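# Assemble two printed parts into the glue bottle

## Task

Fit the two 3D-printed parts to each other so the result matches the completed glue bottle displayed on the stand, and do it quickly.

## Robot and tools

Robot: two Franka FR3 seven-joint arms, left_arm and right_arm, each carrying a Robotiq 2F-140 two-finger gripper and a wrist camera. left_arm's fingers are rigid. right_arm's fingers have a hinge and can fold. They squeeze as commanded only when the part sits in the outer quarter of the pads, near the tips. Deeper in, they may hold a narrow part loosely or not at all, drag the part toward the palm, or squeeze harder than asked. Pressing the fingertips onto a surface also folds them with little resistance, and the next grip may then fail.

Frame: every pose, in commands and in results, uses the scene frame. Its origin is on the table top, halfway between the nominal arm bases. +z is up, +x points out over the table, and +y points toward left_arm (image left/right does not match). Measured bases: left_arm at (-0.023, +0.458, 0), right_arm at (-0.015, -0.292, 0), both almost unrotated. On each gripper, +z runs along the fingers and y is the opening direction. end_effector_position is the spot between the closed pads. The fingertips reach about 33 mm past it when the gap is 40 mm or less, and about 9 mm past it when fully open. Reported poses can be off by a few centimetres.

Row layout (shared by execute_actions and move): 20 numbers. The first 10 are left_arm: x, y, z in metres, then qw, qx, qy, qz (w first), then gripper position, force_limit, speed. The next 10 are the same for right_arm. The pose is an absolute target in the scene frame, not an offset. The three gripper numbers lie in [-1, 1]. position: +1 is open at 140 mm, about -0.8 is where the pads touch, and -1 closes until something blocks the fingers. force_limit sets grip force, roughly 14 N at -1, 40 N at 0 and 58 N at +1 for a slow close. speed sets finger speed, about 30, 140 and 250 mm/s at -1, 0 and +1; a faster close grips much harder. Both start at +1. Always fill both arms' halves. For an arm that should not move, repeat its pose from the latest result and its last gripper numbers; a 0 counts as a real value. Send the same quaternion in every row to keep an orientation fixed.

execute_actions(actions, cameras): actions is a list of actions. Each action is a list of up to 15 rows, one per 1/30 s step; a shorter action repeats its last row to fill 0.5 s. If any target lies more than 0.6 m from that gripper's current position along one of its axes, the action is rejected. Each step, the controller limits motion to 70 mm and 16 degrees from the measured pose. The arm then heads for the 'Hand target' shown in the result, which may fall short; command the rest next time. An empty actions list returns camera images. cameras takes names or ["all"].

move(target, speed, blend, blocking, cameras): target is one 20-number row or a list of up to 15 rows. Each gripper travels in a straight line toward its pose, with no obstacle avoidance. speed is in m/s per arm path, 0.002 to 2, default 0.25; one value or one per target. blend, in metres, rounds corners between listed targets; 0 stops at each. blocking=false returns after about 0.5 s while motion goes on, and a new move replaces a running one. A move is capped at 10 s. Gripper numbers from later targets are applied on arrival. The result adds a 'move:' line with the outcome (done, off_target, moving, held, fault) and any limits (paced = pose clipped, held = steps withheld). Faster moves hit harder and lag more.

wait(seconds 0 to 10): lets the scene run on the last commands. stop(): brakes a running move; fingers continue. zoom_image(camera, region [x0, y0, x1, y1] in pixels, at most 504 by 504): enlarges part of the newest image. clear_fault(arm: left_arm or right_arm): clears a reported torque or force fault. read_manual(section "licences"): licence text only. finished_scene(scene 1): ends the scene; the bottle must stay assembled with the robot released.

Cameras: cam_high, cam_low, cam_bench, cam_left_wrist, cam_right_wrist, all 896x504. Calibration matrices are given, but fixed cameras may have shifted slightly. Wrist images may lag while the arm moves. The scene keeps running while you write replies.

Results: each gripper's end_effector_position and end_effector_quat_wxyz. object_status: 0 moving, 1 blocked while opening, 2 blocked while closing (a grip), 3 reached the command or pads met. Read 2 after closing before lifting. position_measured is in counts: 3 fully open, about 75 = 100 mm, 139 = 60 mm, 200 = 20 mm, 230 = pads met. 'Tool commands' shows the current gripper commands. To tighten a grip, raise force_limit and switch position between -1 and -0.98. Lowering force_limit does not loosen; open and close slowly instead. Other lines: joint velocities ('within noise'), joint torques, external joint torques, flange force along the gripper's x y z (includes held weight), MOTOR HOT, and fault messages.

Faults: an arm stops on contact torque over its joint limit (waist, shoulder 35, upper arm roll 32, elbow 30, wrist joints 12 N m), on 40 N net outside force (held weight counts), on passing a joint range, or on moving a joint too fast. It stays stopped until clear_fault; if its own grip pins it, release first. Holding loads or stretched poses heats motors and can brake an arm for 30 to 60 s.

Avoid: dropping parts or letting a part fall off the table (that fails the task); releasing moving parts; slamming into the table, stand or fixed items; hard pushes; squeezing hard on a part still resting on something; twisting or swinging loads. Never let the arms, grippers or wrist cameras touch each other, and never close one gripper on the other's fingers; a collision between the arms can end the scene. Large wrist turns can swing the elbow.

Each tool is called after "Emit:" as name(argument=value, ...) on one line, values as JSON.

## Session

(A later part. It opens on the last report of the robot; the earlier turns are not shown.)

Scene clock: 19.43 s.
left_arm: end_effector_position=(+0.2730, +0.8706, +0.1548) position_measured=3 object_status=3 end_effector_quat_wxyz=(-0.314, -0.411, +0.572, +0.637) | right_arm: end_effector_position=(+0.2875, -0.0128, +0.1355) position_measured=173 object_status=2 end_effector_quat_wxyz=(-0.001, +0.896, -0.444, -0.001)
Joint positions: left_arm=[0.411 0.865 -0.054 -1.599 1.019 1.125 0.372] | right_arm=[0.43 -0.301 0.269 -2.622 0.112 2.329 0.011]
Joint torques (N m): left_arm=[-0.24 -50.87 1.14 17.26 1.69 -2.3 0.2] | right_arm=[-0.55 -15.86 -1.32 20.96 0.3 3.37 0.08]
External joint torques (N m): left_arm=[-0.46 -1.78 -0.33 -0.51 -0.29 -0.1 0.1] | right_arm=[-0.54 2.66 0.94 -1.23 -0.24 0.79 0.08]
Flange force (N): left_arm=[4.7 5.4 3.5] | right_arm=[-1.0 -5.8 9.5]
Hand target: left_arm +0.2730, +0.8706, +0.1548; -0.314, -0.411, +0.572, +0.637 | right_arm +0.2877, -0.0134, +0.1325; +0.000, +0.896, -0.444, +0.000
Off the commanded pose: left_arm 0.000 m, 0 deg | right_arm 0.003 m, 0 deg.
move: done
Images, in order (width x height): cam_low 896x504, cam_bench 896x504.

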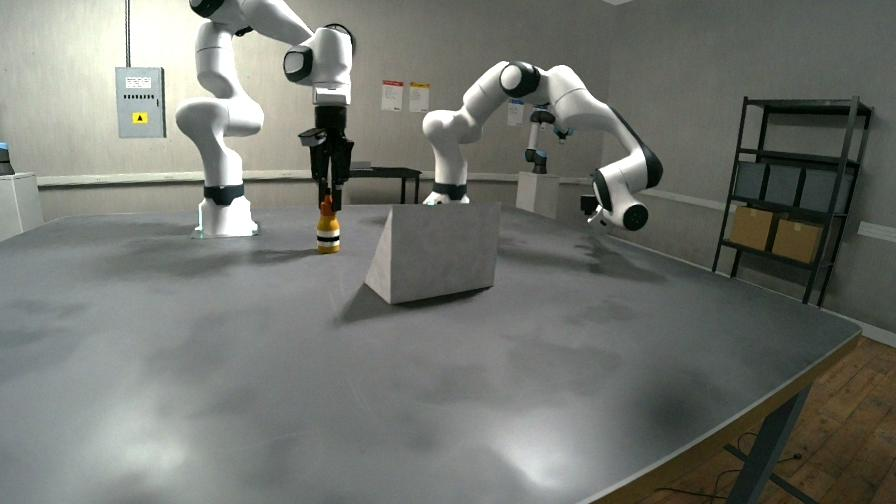

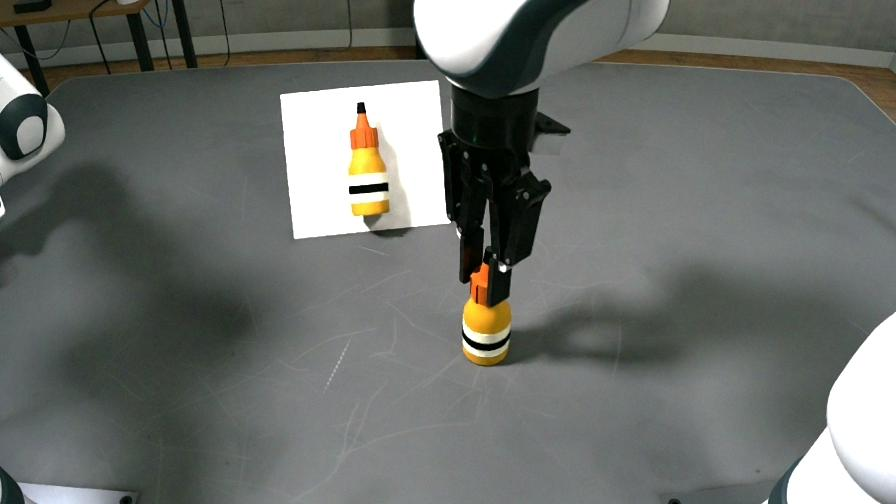

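Emit:
move(target=[[0.2730,0.8706,0.1548,-0.314,-0.411,0.572,0.637,1,1,1,0.2877,-0.0134,0.1350,0,0.896,-0.444,0,-1,-1,-1],[0.2730,0.8706,0.1548,-0.314,-0.411,0.572,0.637,1,1,1,0.2877,-0.0134,0.1350,0,0.896,-0.444,0,0.1,-1,-1]], speed=0.02, cameras=["cam_low","cam_bench","cam_right_wrist"])

Emit:
zoom_image(camera="cam_low", region=[300, 185, 360, 245])

Emit:
zoom_image(camera="cam_bench", region=[440, 250, 530, 340])

Scene clock: 22.23 s.
left_arm: end_effector_position=(+0.2730, +0.8706, +0.1548) position_measured=3 object_status=3 end_effector_quat_wxyz=(-0.314, -0.411, +0.572, +0.637) | right_arm: end_effector_position=(+0.2877, -0.0127, +0.1358) position_measured=117 object_status=0 end_effector_quat_wxyz=(-0.001, +0.896, -0.444, -0.001)
Joint positions: left_arm=[0.411 0.865 -0.054 -1.599 1.019 1.125 0.372] | right_arm=[0.43 -0.301 0.269 -2.622 0.112 2.33 0.011]
Joint torques (N m): left_arm=[-0.24 -50.81 1.08 17.29 1.7 -2.28 0.16] | right_arm=[-0.51 -18.53 -1.81 22.63 0.5 2.59 0.07]
External joint torques (N m): left_arm=[-0.2 -1.56 -0.2 -0.53 -0.28 -0.09 0.07] | right_arm=[-0.43 -0.08 0.52 0.49 -0.04 0.02 0.07]
Flange force (N): left_arm=[4.4 4.8 3.7] | right_arm=[-0.6 -1.7 -0.4]
Hand target: left_arm +0.2730, +0.8706, +0.1548; -0.314, -0.411, +0.572, +0.637 | right_arm +0.2877, -0.0134, +0.1350; +0.000, +0.896, -0.444, +0.000
Off the commanded pose: left_arm 0.000 m, 0 deg | right_arm 0.001 m, 0 deg.
move: done
camera_calibration:
cam_right_wrist: T_world_to_cam=[[-0.802756, -0.596229, -0.00967608, 0.234831], [-0.554759, 0.740774, 0.37881, 0.114526], [-0.21869, 0.30946, -0.925424, 0.336605], [0, 0, 0, 1]] pos_world=[0.325659, -0.0489907, 0.270391]
Images, in order (width x height): cam_low 896x504, cam_bench 896x504, cam_right_wrist 896x504.

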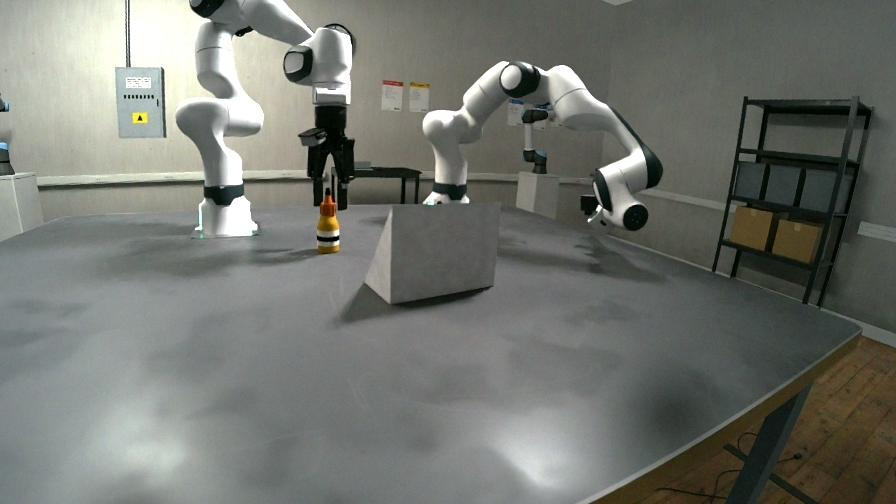

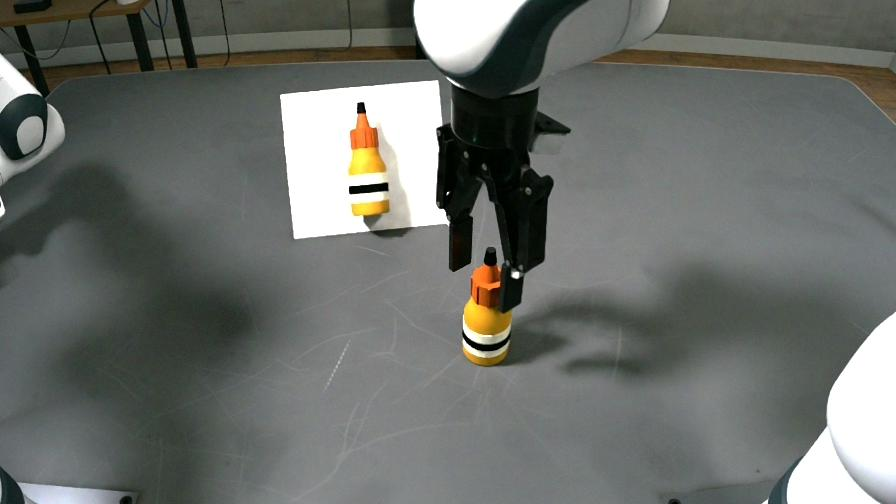

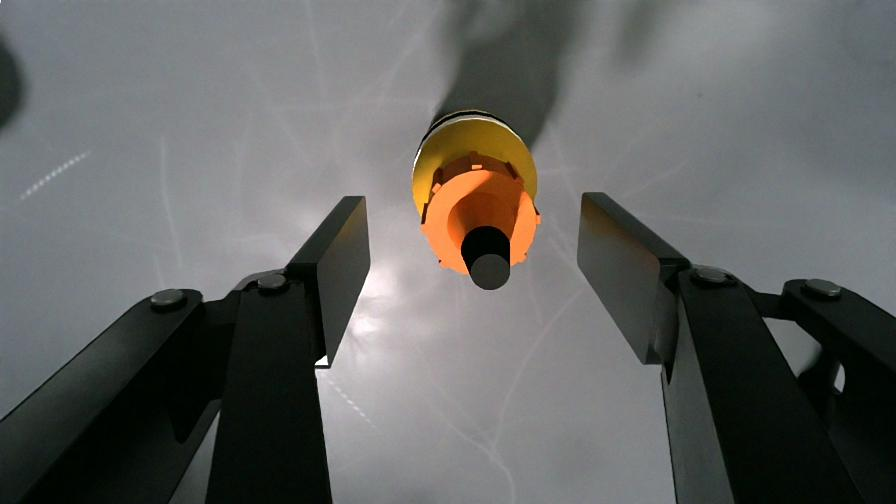

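Scaled by 8.400 from the camera's 896x504 image, which has a finer 1280x720 frame.

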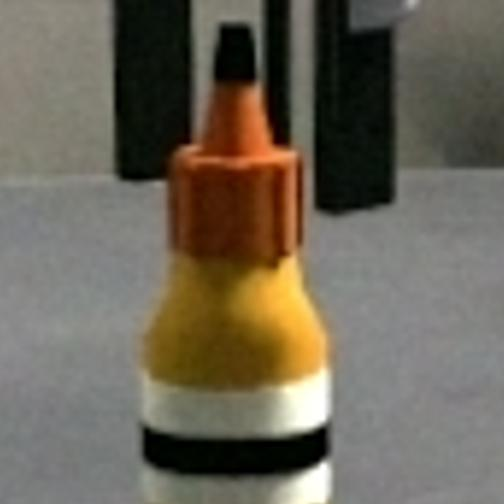

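Scaled by 5.600 from the camera's 896x504 image, which has a finer 1280x720 frame.

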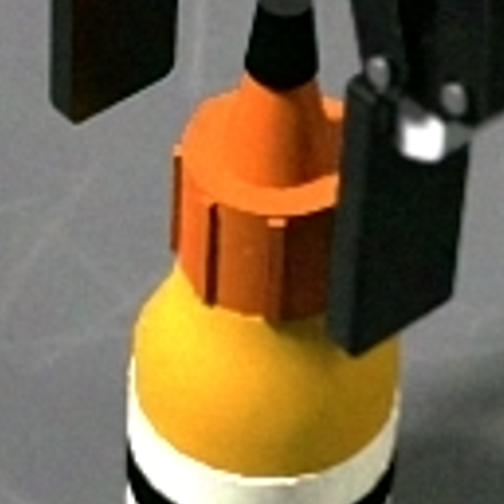

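Emit:
move(target=[0.2730,0.8706,0.1548,-0.314,-0.411,0.572,0.637,1,1,1,0.2877,-0.0134,0.25,0,0.896,-0.444,0,0.1,-1,-1], speed=0.15, cameras=["cam_bench"])

Scene clock: 24.37 s.
left_arm: end_effector_position=(+0.2730, +0.8706, +0.1548) position_measured=3 object_status=3 end_effector_quat_wxyz=(-0.314, -0.411, +0.572, +0.637) | right_arm: end_effector_position=(+0.2884, -0.0131, +0.2496) position_measured=117 object_status=3 end_effector_quat_wxyz=(-0.001, +0.895, -0.446, +0.001)
Joint positions: left_arm=[0.411 0.865 -0.054 -1.599 1.019 1.125 0.372] | right_arm=[0.433 -0.453 0.235 -2.442 0.112 2 0.004]
Joint velocities: left_arm=[within noise] | right_arm=[0 -0.001 0.001 0 0 -0.005 0.001]
Joint torques (N m): left_arm=[-0.3 -50.79 1.05 17.24 1.68 -2.29 0.16] | right_arm=[-0.26 -16.12 -2.96 25.54 0.79 2.31 -0.18]
External joint torques (N m): left_arm=[-0.06 -1.58 -0.09 -0.56 -0.29 -0.1 0.07] | right_arm=[-0.3 -0.57 0.22 1.19 0.11 -0.25 -0.18]
Flange force (N): left_arm=[4.4 4.9 4.0] | right_arm=[0.0 -1.3 -3.4]
Hand target: left_arm +0.2730, +0.8706, +0.1548; -0.314, -0.411, +0.572, +0.637 | right_arm +0.2877, -0.0134, +0.2500; +0.000, +0.896, -0.444, +0.000
Off the commanded pose: left_arm 0.000 m, 0 deg | right_arm 0.001 m, 0 deg.
move: done
Images, in order (width x height): cam_bench 896x504.

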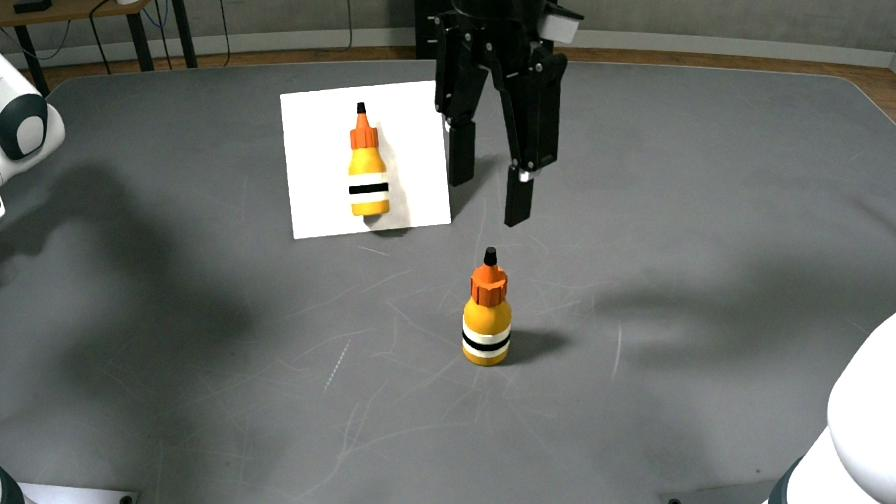

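Emit:
finished_scene()

The scene is finished: the task was done.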